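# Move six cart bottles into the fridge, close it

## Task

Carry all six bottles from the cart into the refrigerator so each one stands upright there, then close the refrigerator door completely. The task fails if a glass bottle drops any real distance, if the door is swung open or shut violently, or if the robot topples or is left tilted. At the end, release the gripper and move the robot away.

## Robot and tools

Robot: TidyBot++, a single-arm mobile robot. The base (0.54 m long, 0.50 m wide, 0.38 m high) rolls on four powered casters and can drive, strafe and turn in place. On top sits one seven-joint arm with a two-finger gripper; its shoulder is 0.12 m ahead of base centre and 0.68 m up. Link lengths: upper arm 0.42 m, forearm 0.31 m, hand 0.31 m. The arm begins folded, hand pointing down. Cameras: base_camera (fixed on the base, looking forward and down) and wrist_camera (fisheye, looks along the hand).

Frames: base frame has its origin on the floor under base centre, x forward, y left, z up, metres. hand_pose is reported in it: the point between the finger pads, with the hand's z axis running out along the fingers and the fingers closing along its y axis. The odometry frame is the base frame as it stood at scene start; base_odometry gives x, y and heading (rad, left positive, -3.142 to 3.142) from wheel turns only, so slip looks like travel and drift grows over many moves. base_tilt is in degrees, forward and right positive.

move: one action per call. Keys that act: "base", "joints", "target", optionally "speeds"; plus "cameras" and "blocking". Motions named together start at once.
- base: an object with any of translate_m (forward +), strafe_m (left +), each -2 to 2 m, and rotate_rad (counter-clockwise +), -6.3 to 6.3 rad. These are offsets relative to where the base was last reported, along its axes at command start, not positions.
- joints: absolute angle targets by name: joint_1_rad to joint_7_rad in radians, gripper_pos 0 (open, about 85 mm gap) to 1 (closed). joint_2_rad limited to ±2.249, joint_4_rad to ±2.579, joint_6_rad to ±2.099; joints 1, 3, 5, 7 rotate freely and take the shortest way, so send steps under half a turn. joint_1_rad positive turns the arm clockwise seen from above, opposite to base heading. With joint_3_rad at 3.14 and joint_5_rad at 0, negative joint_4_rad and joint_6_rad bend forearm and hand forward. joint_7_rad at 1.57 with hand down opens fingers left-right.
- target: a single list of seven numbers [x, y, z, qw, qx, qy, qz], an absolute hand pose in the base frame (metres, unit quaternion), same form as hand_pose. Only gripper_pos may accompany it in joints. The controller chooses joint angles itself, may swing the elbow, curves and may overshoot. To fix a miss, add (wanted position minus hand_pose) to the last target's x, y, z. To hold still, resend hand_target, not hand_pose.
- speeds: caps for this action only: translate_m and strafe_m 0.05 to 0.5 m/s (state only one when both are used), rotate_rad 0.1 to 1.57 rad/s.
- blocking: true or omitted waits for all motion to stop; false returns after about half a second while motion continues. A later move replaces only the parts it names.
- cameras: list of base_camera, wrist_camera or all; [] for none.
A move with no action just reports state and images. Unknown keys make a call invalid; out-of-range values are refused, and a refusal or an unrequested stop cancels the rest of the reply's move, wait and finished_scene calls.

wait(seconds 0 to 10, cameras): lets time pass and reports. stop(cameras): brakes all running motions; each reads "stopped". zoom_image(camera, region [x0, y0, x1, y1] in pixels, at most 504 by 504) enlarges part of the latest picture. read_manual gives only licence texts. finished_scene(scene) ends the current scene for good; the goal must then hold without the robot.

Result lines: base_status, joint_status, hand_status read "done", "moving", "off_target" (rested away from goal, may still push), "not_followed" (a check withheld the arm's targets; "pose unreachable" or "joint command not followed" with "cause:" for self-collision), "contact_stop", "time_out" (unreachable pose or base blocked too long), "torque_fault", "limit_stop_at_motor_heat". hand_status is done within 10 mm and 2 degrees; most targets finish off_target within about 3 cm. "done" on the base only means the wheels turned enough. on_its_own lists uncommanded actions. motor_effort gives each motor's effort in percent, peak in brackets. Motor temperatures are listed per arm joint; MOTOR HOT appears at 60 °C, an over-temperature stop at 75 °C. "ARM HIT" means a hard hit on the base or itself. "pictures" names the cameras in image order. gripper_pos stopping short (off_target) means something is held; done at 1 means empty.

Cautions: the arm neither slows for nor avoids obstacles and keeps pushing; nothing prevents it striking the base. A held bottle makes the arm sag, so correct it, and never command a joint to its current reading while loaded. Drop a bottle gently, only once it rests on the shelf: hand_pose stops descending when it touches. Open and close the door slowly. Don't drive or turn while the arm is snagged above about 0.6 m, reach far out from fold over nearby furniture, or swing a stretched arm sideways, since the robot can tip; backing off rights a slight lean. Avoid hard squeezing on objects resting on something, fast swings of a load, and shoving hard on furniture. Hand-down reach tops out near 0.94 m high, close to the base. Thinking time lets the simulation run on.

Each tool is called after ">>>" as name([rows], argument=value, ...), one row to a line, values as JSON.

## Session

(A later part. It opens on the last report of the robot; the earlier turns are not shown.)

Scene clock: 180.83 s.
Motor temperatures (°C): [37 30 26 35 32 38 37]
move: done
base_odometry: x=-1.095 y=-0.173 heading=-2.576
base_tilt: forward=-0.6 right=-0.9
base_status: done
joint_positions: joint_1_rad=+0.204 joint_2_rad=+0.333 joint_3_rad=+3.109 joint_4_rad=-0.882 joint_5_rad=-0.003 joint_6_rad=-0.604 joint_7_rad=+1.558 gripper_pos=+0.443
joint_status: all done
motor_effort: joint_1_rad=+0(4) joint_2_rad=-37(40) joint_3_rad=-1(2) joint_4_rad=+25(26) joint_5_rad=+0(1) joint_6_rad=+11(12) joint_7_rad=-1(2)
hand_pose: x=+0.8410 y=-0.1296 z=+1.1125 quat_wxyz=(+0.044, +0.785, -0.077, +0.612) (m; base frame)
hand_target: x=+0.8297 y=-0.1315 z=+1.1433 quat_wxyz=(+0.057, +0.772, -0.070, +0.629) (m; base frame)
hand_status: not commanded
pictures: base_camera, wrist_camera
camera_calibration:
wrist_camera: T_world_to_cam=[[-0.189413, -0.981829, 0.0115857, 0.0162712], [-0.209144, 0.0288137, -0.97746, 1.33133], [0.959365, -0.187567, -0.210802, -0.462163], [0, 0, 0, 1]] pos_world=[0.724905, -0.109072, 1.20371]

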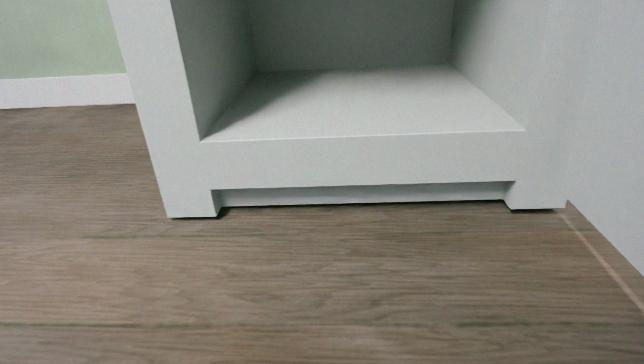

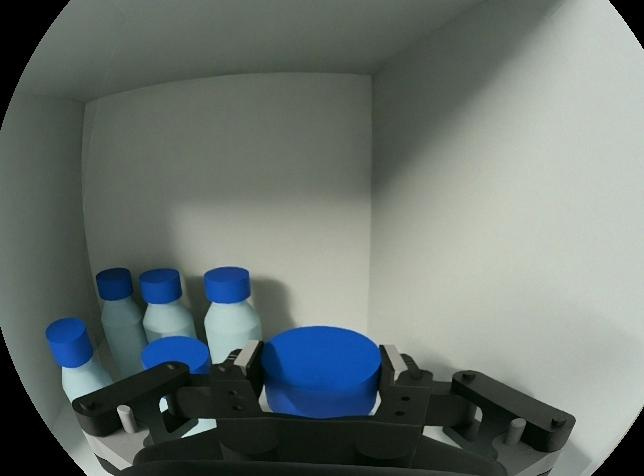

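>>> move(joints={"joint_1_rad":0.205,"joint_2_rad":0.325,"joint_3_rad":3.11,"joint_4_rad":-0.98,"joint_5_rad":0.015,"joint_6_rad":-0.46,"joint_7_rad":1.567}, cameras=[])

>>> move(joints={"joint_1_rad":0.205,"joint_2_rad":0.338,"joint_3_rad":3.11,"joint_4_rad":-1.005,"joint_5_rad":0.015,"joint_6_rad":-0.42,"joint_7_rad":1.567}, cameras=[])

>>> move(joints={"joint_1_rad":0.205,"joint_2_rad":0.35,"joint_3_rad":3.11,"joint_4_rad":-1.012,"joint_5_rad":0.015,"joint_6_rad":-0.42,"joint_7_rad":1.567}, cameras=["wrist_camera"])

Scene clock: 182.00 s.
Motor temperatures (°C): [37 30 26 35 32 38 37]
move: done
base_odometry: x=-1.095 y=-0.173 heading=-2.576
base_tilt: forward=-0.5 right=-0.9
base_status: not commanded
joint_positions: joint_1_rad=+0.204 joint_2_rad=+0.337 joint_3_rad=+3.109 joint_4_rad=-0.992 joint_5_rad=-0.003 joint_6_rad=-0.518 joint_7_rad=+1.558 gripper_pos=+0.443
joint_status: all done
motor_effort: joint_1_rad=+0(1) joint_2_rad=-37(39) joint_3_rad=-1(1) joint_4_rad=+26(27) joint_5_rad=+0(1) joint_6_rad=+11(12) joint_7_rad=-1(2)
hand_pose: x=+0.8508 y=-0.1310 z=+1.0691 quat_wxyz=(+0.043, +0.794, -0.078, +0.601) (m; base frame)
hand_target: x=+0.8495 y=-0.1343 z=+1.1033 quat_wxyz=(+0.057, +0.769, -0.069, +0.633) (m; base frame)
hand_status: not commanded
pictures: none
No camera images: "cameras" was empty.

Scene clock: 182.60 s.
Motor temperatures (°C): [37 30 26 35 32 38 37]
move: done
base_odometry: x=-1.095 y=-0.173 heading=-2.576
base_tilt: forward=-0.6 right=-1.0
base_status: not commanded
joint_positions: joint_1_rad=+0.204 joint_2_rad=+0.338 joint_3_rad=+3.109 joint_4_rad=-1.015 joint_5_rad=-0.003 joint_6_rad=-0.474 joint_7_rad=+1.558 gripper_pos=+0.443
joint_status: all done
motor_effort: joint_1_rad=+0(1) joint_2_rad=-36(38) joint_3_rad=-1(1) joint_4_rad=+25(26) joint_5_rad=+0(1) joint_6_rad=+10(11) joint_7_rad=-1(1)
hand_pose: x=+0.8543 y=-0.1317 z=+1.0685 quat_wxyz=(+0.044, +0.788, -0.078, +0.610) (m; base frame)
hand_target: x=+0.8576 y=-0.1356 z=+1.0905 quat_wxyz=(+0.057, +0.769, -0.069, +0.633) (m; base frame)
hand_status: not commanded
pictures: none
No camera images: "cameras" was empty.

Scene clock: 183.10 s.
Motor temperatures (°C): [37 30 26 35 32 38 37]
move: done
base_odometry: x=-1.095 y=-0.173 heading=-2.576
base_tilt: forward=-0.6 right=-1.0
base_status: not commanded
joint_positions: joint_1_rad=+0.204 joint_2_rad=+0.339 joint_3_rad=+3.109 joint_4_rad=-1.015 joint_5_rad=-0.003 joint_6_rad=-0.471 joint_7_rad=+1.558 gripper_pos=+0.443
joint_status: all done
motor_effort: joint_1_rad=+0(1) joint_2_rad=-35(36) joint_3_rad=-1(1) joint_4_rad=+23(24) joint_5_rad=+0(1) joint_6_rad=+9(10) joint_7_rad=-1(1)
hand_pose: x=+0.8551 y=-0.1318 z=+1.0683 quat_wxyz=(+0.044, +0.787, -0.078, +0.610) (m; base frame)
hand_target: x=+0.8624 y=-0.1366 z=+1.0772 quat_wxyz=(+0.056, +0.775, -0.070, +0.626) (m; base frame)
hand_status: not commanded
pictures: wrist_camera
camera_calibration:
wrist_camera: T_world_to_cam=[[-0.189687, -0.981779, 0.0113972, 0.0177159], [-0.214274, 0.0300656, -0.976311, 1.29451], [0.958178, -0.187635, -0.216073, -0.478717], [0, 0, 0, 1]] pos_world=[0.739437, -0.111351, 1.16021]

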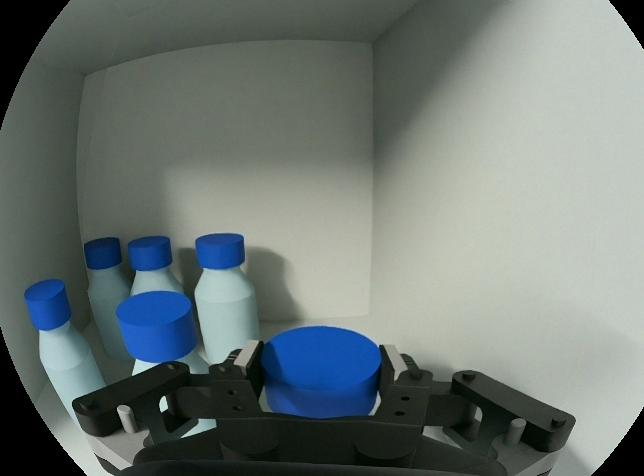

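>>> move(joints={"gripper_pos":0.25}, cameras=["wrist_camera"])

>>> move(base={"translate_m":-0.32,"strafe_m":0.057}, speeds={"translate_m":0.3})

Scene clock: 184.00 s.
Motor temperatures (°C): [37 30 26 35 32 38 37]
move: done
base_odometry: x=-1.095 y=-0.173 heading=-2.576
base_tilt: forward=-0.6 right=-0.9
base_status: not commanded
joint_positions: joint_1_rad=+0.204 joint_2_rad=+0.339 joint_3_rad=+3.109 joint_4_rad=-1.015 joint_5_rad=-0.003 joint_6_rad=-0.457 joint_7_rad=+1.558 gripper_pos=+0.250
joint_status: all done
motor_effort: joint_1_rad=+0(1) joint_2_rad=-32(35) joint_3_rad=-1(1) joint_4_rad=+22(25) joint_5_rad=+1(1) joint_6_rad=+8(10) joint_7_rad=-1(1)
hand_pose: x=+0.8560 y=-0.1321 z=+1.0726 quat_wxyz=(+0.044, +0.783, -0.077, +0.616) (m; base frame)
hand_target: x=+0.8624 y=-0.1366 z=+1.0772 quat_wxyz=(+0.056, +0.775, -0.070, +0.626) (m; base frame)
hand_status: not commanded
pictures: wrist_camera
camera_calibration:
wrist_camera: T_world_to_cam=[[-0.190024, -0.981716, 0.0111542, 0.0181877], [-0.200731, 0.0277279, -0.979254, 1.2902], [0.96104, -0.188321, -0.20233, -0.496041], [0, 0, 0, 1]] pos_world=[0.739155, -0.111334, 1.16287]

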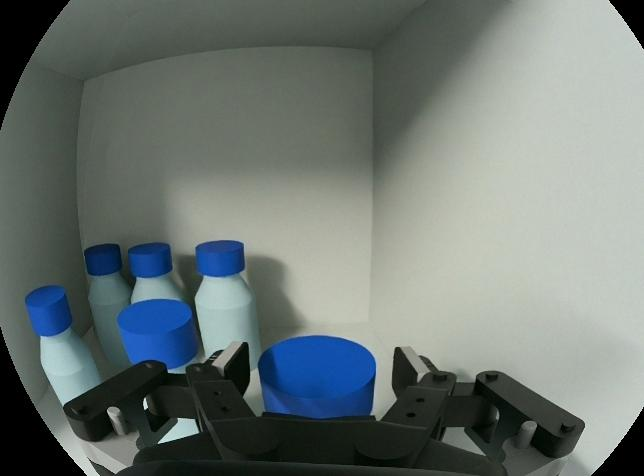

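Scene clock: 186.03 s.
Motor temperatures (°C): [37 30 26 35 32 38 37]
move: done
base_odometry: x=-0.794 y=-0.050 heading=-2.577
base_tilt: forward=-0.6 right=-0.9
base_status: done
joint_positions: joint_1_rad=+0.206 joint_2_rad=+0.337 joint_3_rad=+3.109 joint_4_rad=-1.015 joint_5_rad=-0.003 joint_6_rad=-0.456 joint_7_rad=+1.558 gripper_pos=+0.250
joint_status: not commanded
motor_effort: joint_1_rad=+0(3) joint_2_rad=-32(36) joint_3_rad=-1(3) joint_4_rad=+22(23) joint_5_rad=+0(1) joint_6_rad=+7(8) joint_7_rad=-1(1)
hand_pose: x=+0.8552 y=-0.1327 z=+1.0746 quat_wxyz=(+0.045, +0.782, -0.078, +0.617) (m; base frame)
hand_target: x=+0.8624 y=-0.1366 z=+1.0772 quat_wxyz=(+0.056, +0.775, -0.070, +0.626) (m; base frame)
hand_status: not commanded
pictures: base_camera, wrist_camera
camera_calibration:
wrist_camera: T_world_to_cam=[[-0.19117, -0.981493, 0.0111612, 0.0183403], [-0.197587, 0.0273418, -0.979904, 1.28991], [0.961464, -0.189534, -0.199157, -0.498868], [0, 0, 0, 1]] pos_world=[0.738019, -0.11182, 1.16443]

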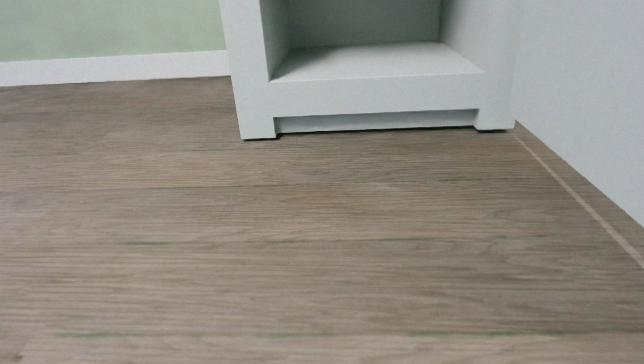

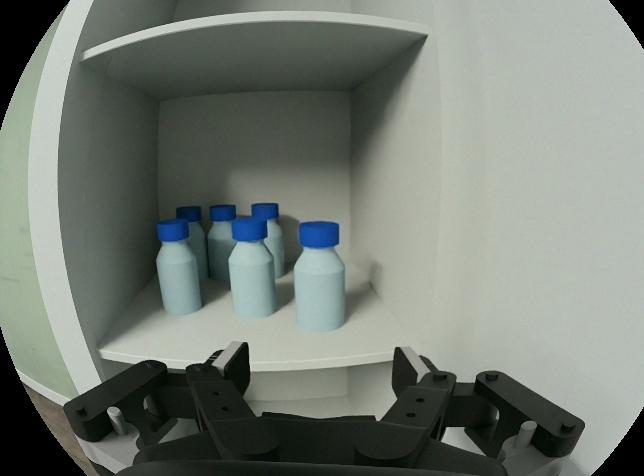

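>>> move(base={"translate_m":-0.53}, blocking=false, joints={"joint_1_rad":-0.003,"joint_2_rad":-0.1,"joint_3_rad":3.11,"joint_4_rad":-1.45,"joint_5_rad":0.015,"joint_6_rad":-0.4,"joint_7_rad":1.567,"gripper_pos":1.0}, cameras=[])

>>> wait(seconds=1.0)

Scene clock: 187.23 s.
Motor temperatures (°C): [37 30 26 35 32 38 37]
move: moving
base_odometry: x=-0.729 y=-0.010 heading=-2.576
base_tilt: forward=-0.6 right=-0.9
base_status: translate_m moving
joint_positions: joint_1_rad=+0.162 joint_2_rad=+0.261 joint_3_rad=+3.109 joint_4_rad=-1.127 joint_5_rad=-0.003 joint_6_rad=-0.454 joint_7_rad=+1.558 gripper_pos=+0.901
joint_status: joint_1_rad moving; joint_2_rad moving; joint_3_rad moving; joint_4_rad moving; joint_5_rad moving; joint_6_rad moving; joint_7_rad moving; gripper_pos moving
motor_effort: joint_1_rad=+0(1) joint_2_rad=-35(37) joint_3_rad=-1(2) joint_4_rad=+23(23) joint_5_rad=+0(1) joint_6_rad=+8(8) joint_7_rad=+0(2)
hand_pose: x=+0.8298 y=-0.0950 z=+1.0626 quat_wxyz=(+0.031, +0.794, -0.060, +0.604) (m; base frame)
hand_target: x=+0.8165 y=-0.0822 z=+1.0968 quat_wxyz=(+0.038, +0.773, -0.044, +0.631) (m; base frame)
hand_status: not commanded
pictures: none
No camera images: "cameras" was empty.

Scene clock: 188.23 s.
Motor temperatures (°C): [37 30 26 35 32 38 37]
earlier move: moving
base_odometry: x=-0.382 y=+0.211 heading=-2.578
base_tilt: forward=-0.6 right=-1.0
base_status: translate_m moving
joint_positions: joint_1_rad=+0.008 joint_2_rad=-0.124 joint_3_rad=+3.109 joint_4_rad=-1.432 joint_5_rad=-0.003 joint_6_rad=-0.442 joint_7_rad=+1.558 gripper_pos=+0.999
joint_status: joint_1_rad moving; joint_2_rad moving; joint_3_rad moving; joint_4_rad moving; joint_5_rad moving; joint_6_rad moving; joint_7_rad moving; the others done
motor_effort: joint_1_rad=-1(2) joint_2_rad=-13(37) joint_3_rad=+1(2) joint_4_rad=+21(23) joint_5_rad=+0(2) joint_6_rad=+7(9) joint_7_rad=-1(2)
hand_pose: x=+0.6761 y=+0.0169 z=+1.1256 quat_wxyz=(-0.012, +0.767, +0.005, +0.641) (m; base frame)
hand_target: x=+0.6893 y=+0.0205 z=+1.1138 quat_wxyz=(-0.004, +0.767, +0.016, +0.641) (m; base frame)
hand_status: not commanded
wait: 1.00 s; no rest
pictures: base_camera, wrist_camera
camera_calibration:
wrist_camera: T_world_to_cam=[[0.00549829, -0.999678, 0.0247646, -0.0175894], [-0.141878, -0.0252943, -0.989561, 1.27453], [0.989869, 0.00192735, -0.141971, -0.374989], [0, 0, 0, 1]] pos_world=[0.552115, 0.0153775, 1.20843]

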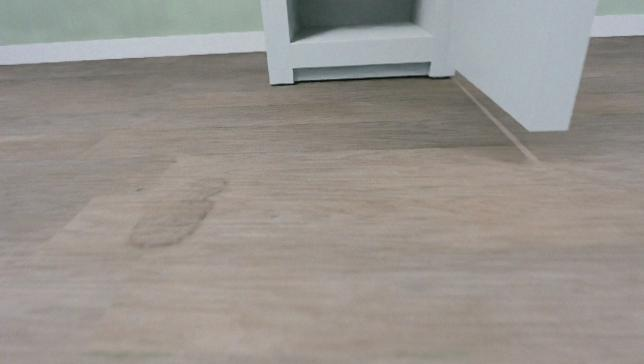

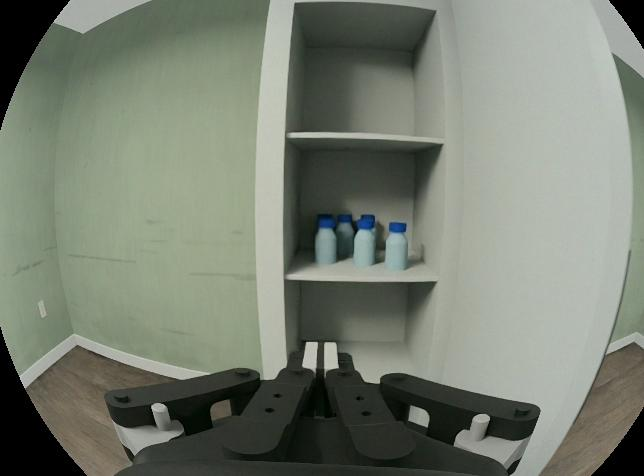

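>>> move(base={"translate_m":0.36,"strafe_m":-1.21,"rotate_rad":0.785}, speeds={"rotate_rad":0.5}, joints={"joint_1_rad":-0.003,"joint_2_rad":-0.045,"joint_3_rad":3.11,"joint_4_rad":-1.24,"joint_5_rad":0.015,"joint_6_rad":-0.355,"joint_7_rad":1.567,"gripper_pos":1.0})

Scene clock: 192.07 s.
Motor temperatures (°C): [37 30 26 35 32 38 37]
move: done
base_odometry: x=-1.305 y=+1.059 heading=-1.793
base_tilt: forward=-0.6 right=-0.9
base_status: done
joint_positions: joint_1_rad=+0.002 joint_2_rad=-0.057 joint_3_rad=+3.112 joint_4_rad=-1.248 joint_5_rad=-0.002 joint_6_rad=-0.392 joint_7_rad=+1.558 gripper_pos=+0.999
joint_status: all done
motor_effort: joint_1_rad=+0(5) joint_2_rad=-19(21) joint_3_rad=+0(6) joint_4_rad=+21(23) joint_5_rad=+0(2) joint_6_rad=+8(9) joint_7_rad=-1(1)
hand_pose: x=+0.6975 y=+0.0180 z=+1.2150 quat_wxyz=(-0.014, +0.711, +0.005, +0.703) (m; base frame)
hand_target: x=+0.7030 y=+0.0207 z=+1.2240 quat_wxyz=(-0.006, +0.700, +0.014, +0.714) (m; base frame)
hand_status: not commanded
pictures: base_camera, wrist_camera
camera_calibration:
wrist_camera: T_world_to_cam=[[0.00464579, -0.999799, 0.0195082, -0.011867], [0.0249324, -0.0193866, -0.999501, 1.26167], [0.999678, 0.00512986, 0.0248374, -0.593074], [0, 0, 0, 1]] pos_world=[0.561482, 0.0156373, 1.27601]

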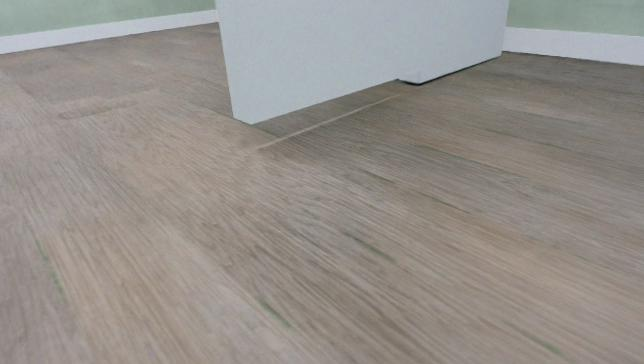

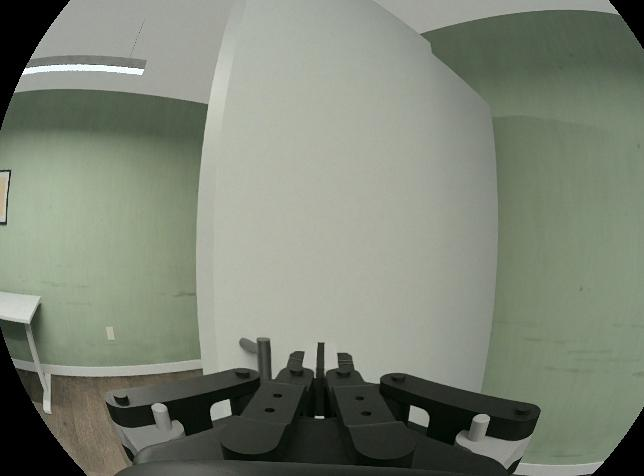

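>>> move(base={"translate_m":0.36,"strafe_m":0.06}, speeds={"translate_m":0.25})

Scene clock: 196.57 s.
Motor temperatures (°C): [37 30 26 35 32 38 37]
move: done
base_odometry: x=-1.326 y=+0.694 heading=-1.793
base_tilt: forward=-0.6 right=-1.0
base_status: done
joint_positions: joint_1_rad=+0.002 joint_2_rad=-0.050 joint_3_rad=+3.112 joint_4_rad=-1.247 joint_5_rad=-0.002 joint_6_rad=-0.391 joint_7_rad=+1.558 gripper_pos=+0.999
joint_status: not commanded
motor_effort: joint_1_rad=+0(1) joint_2_rad=-18(21) joint_3_rad=+0(1) joint_4_rad=+21(22) joint_5_rad=+0(1) joint_6_rad=+8(8) joint_7_rad=-1(1)
hand_pose: x=+0.7015 y=+0.0179 z=+1.2109 quat_wxyz=(-0.014, +0.714, +0.005, +0.700) (m; base frame)
hand_target: x=+0.7030 y=+0.0207 z=+1.2240 quat_wxyz=(-0.006, +0.700, +0.014, +0.714) (m; base frame)
hand_status: not commanded
pictures: base_camera, wrist_camera
camera_calibration:
wrist_camera: T_world_to_cam=[[0.00478138, -0.9998, 0.019442, -0.0118297], [0.0179828, -0.0193531, -0.999651, 1.2625], [0.999827, 0.00512933, 0.0178867, -0.588633], [0, 0, 0, 1]] pos_world=[0.565884, 0.0156253, 1.27282]

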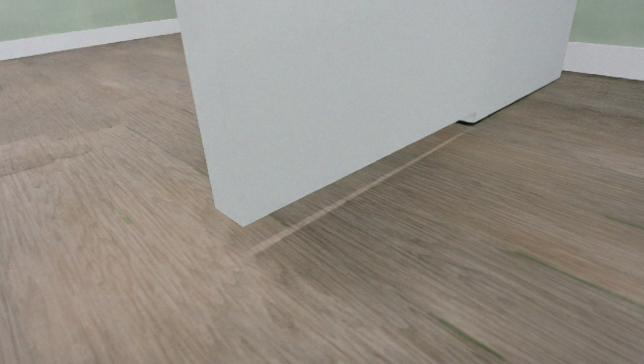

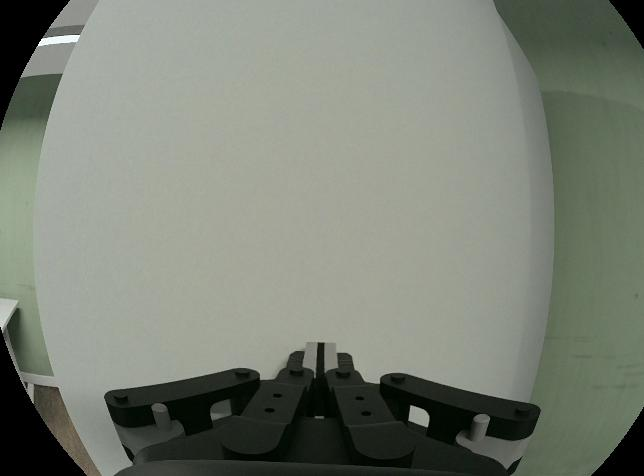

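>>> move(base={"translate_m":0.235,"strafe_m":0.11}, speeds={"translate_m":0.12})

Scene clock: 199.47 s.
Motor temperatures (°C): [37 30 26 35 32 38 37]
move: done
base_odometry: x=-1.271 y=+0.441 heading=-1.794
base_tilt: forward=-0.6 right=-1.0
base_status: done
joint_positions: joint_1_rad=+0.002 joint_2_rad=-0.052 joint_3_rad=+3.126 joint_4_rad=-1.246 joint_5_rad=+0.001 joint_6_rad=-0.386 joint_7_rad=+1.558 gripper_pos=+0.999
joint_status: not commanded
motor_effort: joint_1_rad=+0(8) joint_2_rad=-17(21) joint_3_rad=+0(8) joint_4_rad=+21(22) joint_5_rad=+0(3) joint_6_rad=+8(10) joint_7_rad=-1(1)
hand_pose: x=+0.7006 y=+0.0098 z=+1.2148 quat_wxyz=(-0.009, +0.710, +0.001, +0.704) (m; base frame)
hand_target: x=+0.7030 y=+0.0207 z=+1.2240 quat_wxyz=(-0.006, +0.700, +0.014, +0.714) (m; base frame)
hand_status: not commanded
pictures: base_camera, wrist_camera
camera_calibration:
wrist_camera: T_world_to_cam=[[-0.00934538, -0.999728, 0.0213704, -0.012542], [0.0269016, -0.021615, -0.999404, 1.25975], [0.999594, -0.00876491, 0.0270963, -0.598676], [0, 0, 0, 1]] pos_world=[0.564427, 0.00944349, 1.27549]

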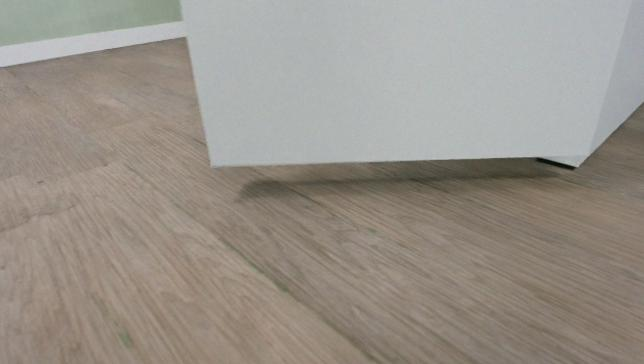

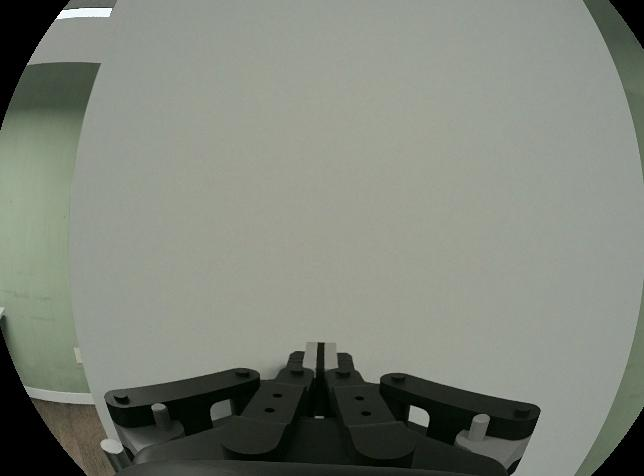

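>>> wait(seconds=0.5, cameras=["base_camera"])

Scene clock: 200.17 s.
Motor temperatures (°C): [37 30 26 35 32 38 37]
base_odometry: x=-1.271 y=+0.441 heading=-1.794
base_tilt: forward=-0.6 right=-1.0
base_status: done
joint_positions: joint_1_rad=+0.002 joint_2_rad=-0.052 joint_3_rad=+3.126 joint_4_rad=-1.246 joint_5_rad=+0.001 joint_6_rad=-0.386 joint_7_rad=+1.558 gripper_pos=+0.999
joint_status: not commanded
motor_effort: joint_1_rad=+0(8) joint_2_rad=-18(21) joint_3_rad=+0(8) joint_4_rad=+21(22) joint_5_rad=+0(3) joint_6_rad=+8(10) joint_7_rad=-1(1)
hand_pose: x=+0.7006 y=+0.0098 z=+1.2148 quat_wxyz=(-0.009, +0.710, +0.001, +0.704) (m; base frame)
hand_target: x=+0.7030 y=+0.0207 z=+1.2240 quat_wxyz=(-0.006, +0.700, +0.014, +0.714) (m; base frame)
hand_status: not commanded
wait: 0.50 s; at rest by 0.07 s
pictures: base_camera

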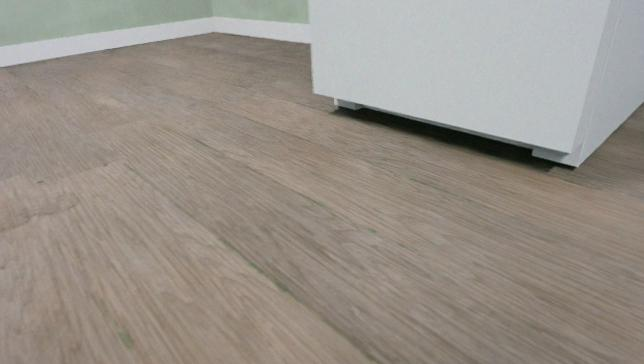

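>>> move(base={"translate_m":0.444,"strafe_m":0.616,"rotate_rad":-0.783})

Scene clock: 203.13 s.
Motor temperatures (°C): [37 30 26 35 32 38 37]
move: done
base_odometry: x=-0.768 y=-0.129 heading=-2.577
base_tilt: forward=-0.6 right=-1.0
base_status: done
joint_positions: joint_1_rad=-0.006 joint_2_rad=-0.053 joint_3_rad=+3.115 joint_4_rad=-1.246 joint_5_rad=+0.001 joint_6_rad=-0.386 joint_7_rad=+1.558 gripper_pos=+0.999
joint_status: not commanded
motor_effort: joint_1_rad=+0(3) joint_2_rad=-18(20) joint_3_rad=+0(3) joint_4_rad=+21(22) joint_5_rad=+0(1) joint_6_rad=+8(8) joint_7_rad=-1(1)
hand_pose: x=+0.6996 y=+0.0209 z=+1.2154 quat_wxyz=(-0.015, +0.710, +0.008, +0.704) (m; base frame)
hand_target: x=+0.7030 y=+0.0207 z=+1.2240 quat_wxyz=(-0.006, +0.700, +0.014, +0.714) (m; base frame)
hand_status: not commanded
pictures: base_camera, wrist_camera
camera_calibration:
wrist_camera: T_world_to_cam=[[0.00927294, -0.999717, 0.0219164, -0.0151299], [0.0284223, -0.0216449, -0.999362, 1.25953], [0.999553, 0.00988994, 0.0282135, -0.599309], [0, 0, 0, 1]] pos_world=[0.563383, 0.018064, 1.27597]

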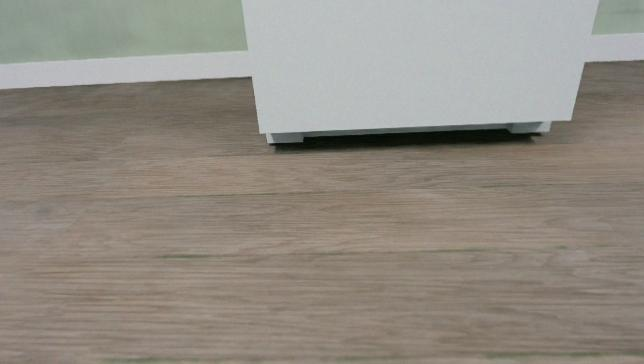

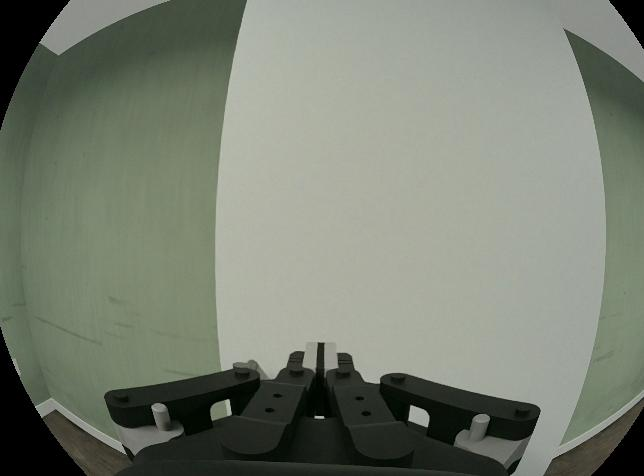

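>>> move(base={"translate_m":0.21}, speeds={"translate_m":0.25}, cameras=[])

>>> move(base={"translate_m":0.06}, speeds={"translate_m":0.05})

Scene clock: 205.07 s.
Motor temperatures (°C): [37 30 26 35 32 38 37]
move: done
base_odometry: x=-0.946 y=-0.242 heading=-2.577
base_tilt: forward=-0.6 right=-1.0
base_status: done
joint_positions: joint_1_rad=-0.006 joint_2_rad=-0.049 joint_3_rad=+3.115 joint_4_rad=-1.246 joint_5_rad=+0.001 joint_6_rad=-0.386 joint_7_rad=+1.558 gripper_pos=+0.999
joint_status: not commanded
motor_effort: joint_1_rad=+0(2) joint_2_rad=-18(22) joint_3_rad=+0(2) joint_4_rad=+21(22) joint_5_rad=+0(1) joint_6_rad=+8(8) joint_7_rad=-1(1)
hand_pose: x=+0.7018 y=+0.0209 z=+1.2131 quat_wxyz=(-0.015, +0.711, +0.008, +0.703) (m; base frame)
hand_target: x=+0.7030 y=+0.0207 z=+1.2240 quat_wxyz=(-0.006, +0.700, +0.014, +0.714) (m; base frame)
hand_status: not commanded
pictures: none
No camera images: "cameras" was empty.

Scene clock: 206.63 s.
Motor temperatures (°C): [37 30 26 35 32 38 37]
move: done
base_odometry: x=-0.997 y=-0.274 heading=-2.577
base_tilt: forward=-0.6 right=-1.0
base_status: done
joint_positions: joint_1_rad=-0.006 joint_2_rad=-0.080 joint_3_rad=+3.115 joint_4_rad=-1.246 joint_5_rad=+0.001 joint_6_rad=-0.385 joint_7_rad=+1.558 gripper_pos=+0.999
joint_status: not commanded
motor_effort: joint_1_rad=+1(1) joint_2_rad=-13(19) joint_3_rad=+0(1) joint_4_rad=+21(23) joint_5_rad=+1(1) joint_6_rad=+9(11) joint_7_rad=-1(1)
hand_pose: x=+0.6850 y=+0.0208 z=+1.2312 quat_wxyz=(-0.015, +0.700, +0.008, +0.714) (m; base frame)
hand_target: x=+0.7030 y=+0.0207 z=+1.2240 quat_wxyz=(-0.006, +0.700, +0.014, +0.714) (m; base frame)
hand_status: not commanded
pictures: base_camera, wrist_camera
camera_calibration:
wrist_camera: T_world_to_cam=[[0.00860126, -0.999722, 0.0219587, -0.0150587], [0.0564614, -0.0214389, -0.998175, 1.25508], [0.998368, 0.00982538, 0.0562613, -0.618907], [0, 0, 0, 1]] pos_world=[0.547163, 0.0179339, 1.28794]

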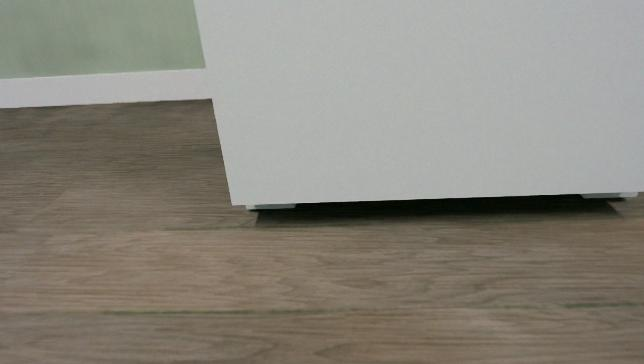

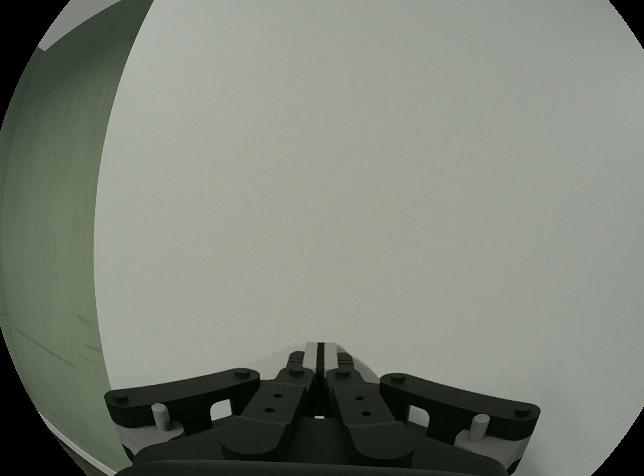

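>>> move(base={"translate_m":-0.6})

Scene clock: 209.30 s.
Motor temperatures (°C): [37 30 26 35 32 38 37]
move: done
base_odometry: x=-0.489 y=+0.047 heading=-2.577
base_tilt: forward=-0.6 right=-0.9
base_status: done
joint_positions: joint_1_rad=-0.004 joint_2_rad=-0.058 joint_3_rad=+3.115 joint_4_rad=-1.244 joint_5_rad=+0.001 joint_6_rad=-0.379 joint_7_rad=+1.558 gripper_pos=+0.999
joint_status: not commanded
motor_effort: joint_1_rad=+0(5) joint_2_rad=-18(23) joint_3_rad=+0(5) joint_4_rad=+21(23) joint_5_rad=+0(1) joint_6_rad=+8(9) joint_7_rad=-1(1)
hand_pose: x=+0.6965 y=+0.0195 z=+1.2220 quat_wxyz=(-0.014, +0.705, +0.007, +0.709) (m; base frame)
hand_target: x=+0.7030 y=+0.0207 z=+1.2240 quat_wxyz=(-0.006, +0.700, +0.014, +0.714) (m; base frame)
hand_status: not commanded
pictures: base_camera, wrist_camera
camera_calibration:
wrist_camera: T_world_to_cam=[[0.00656636, -0.999742, 0.021732, -0.014539], [0.0428514, -0.0214312, -0.998852, 1.25546], [0.99906, 0.00749006, 0.0426996, -0.613689], [0, 0, 0, 1]] pos_world=[0.559409, 0.0169673, 1.28054]

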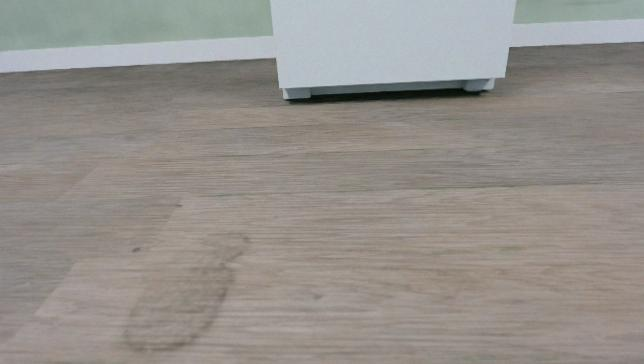

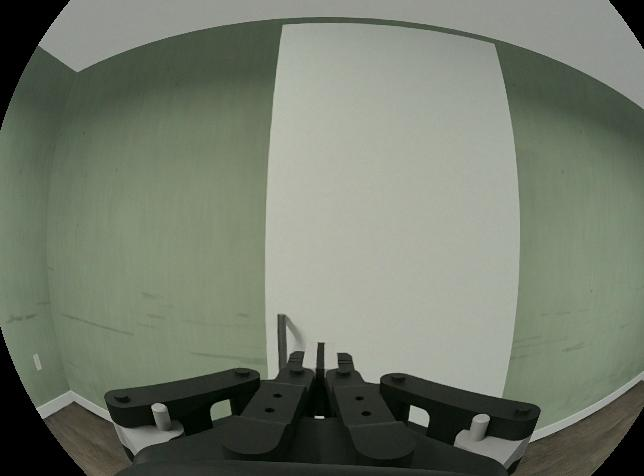

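Door shut; robot clear.

>>> finished_scene(scene=2)

The scene is finished: the task was done.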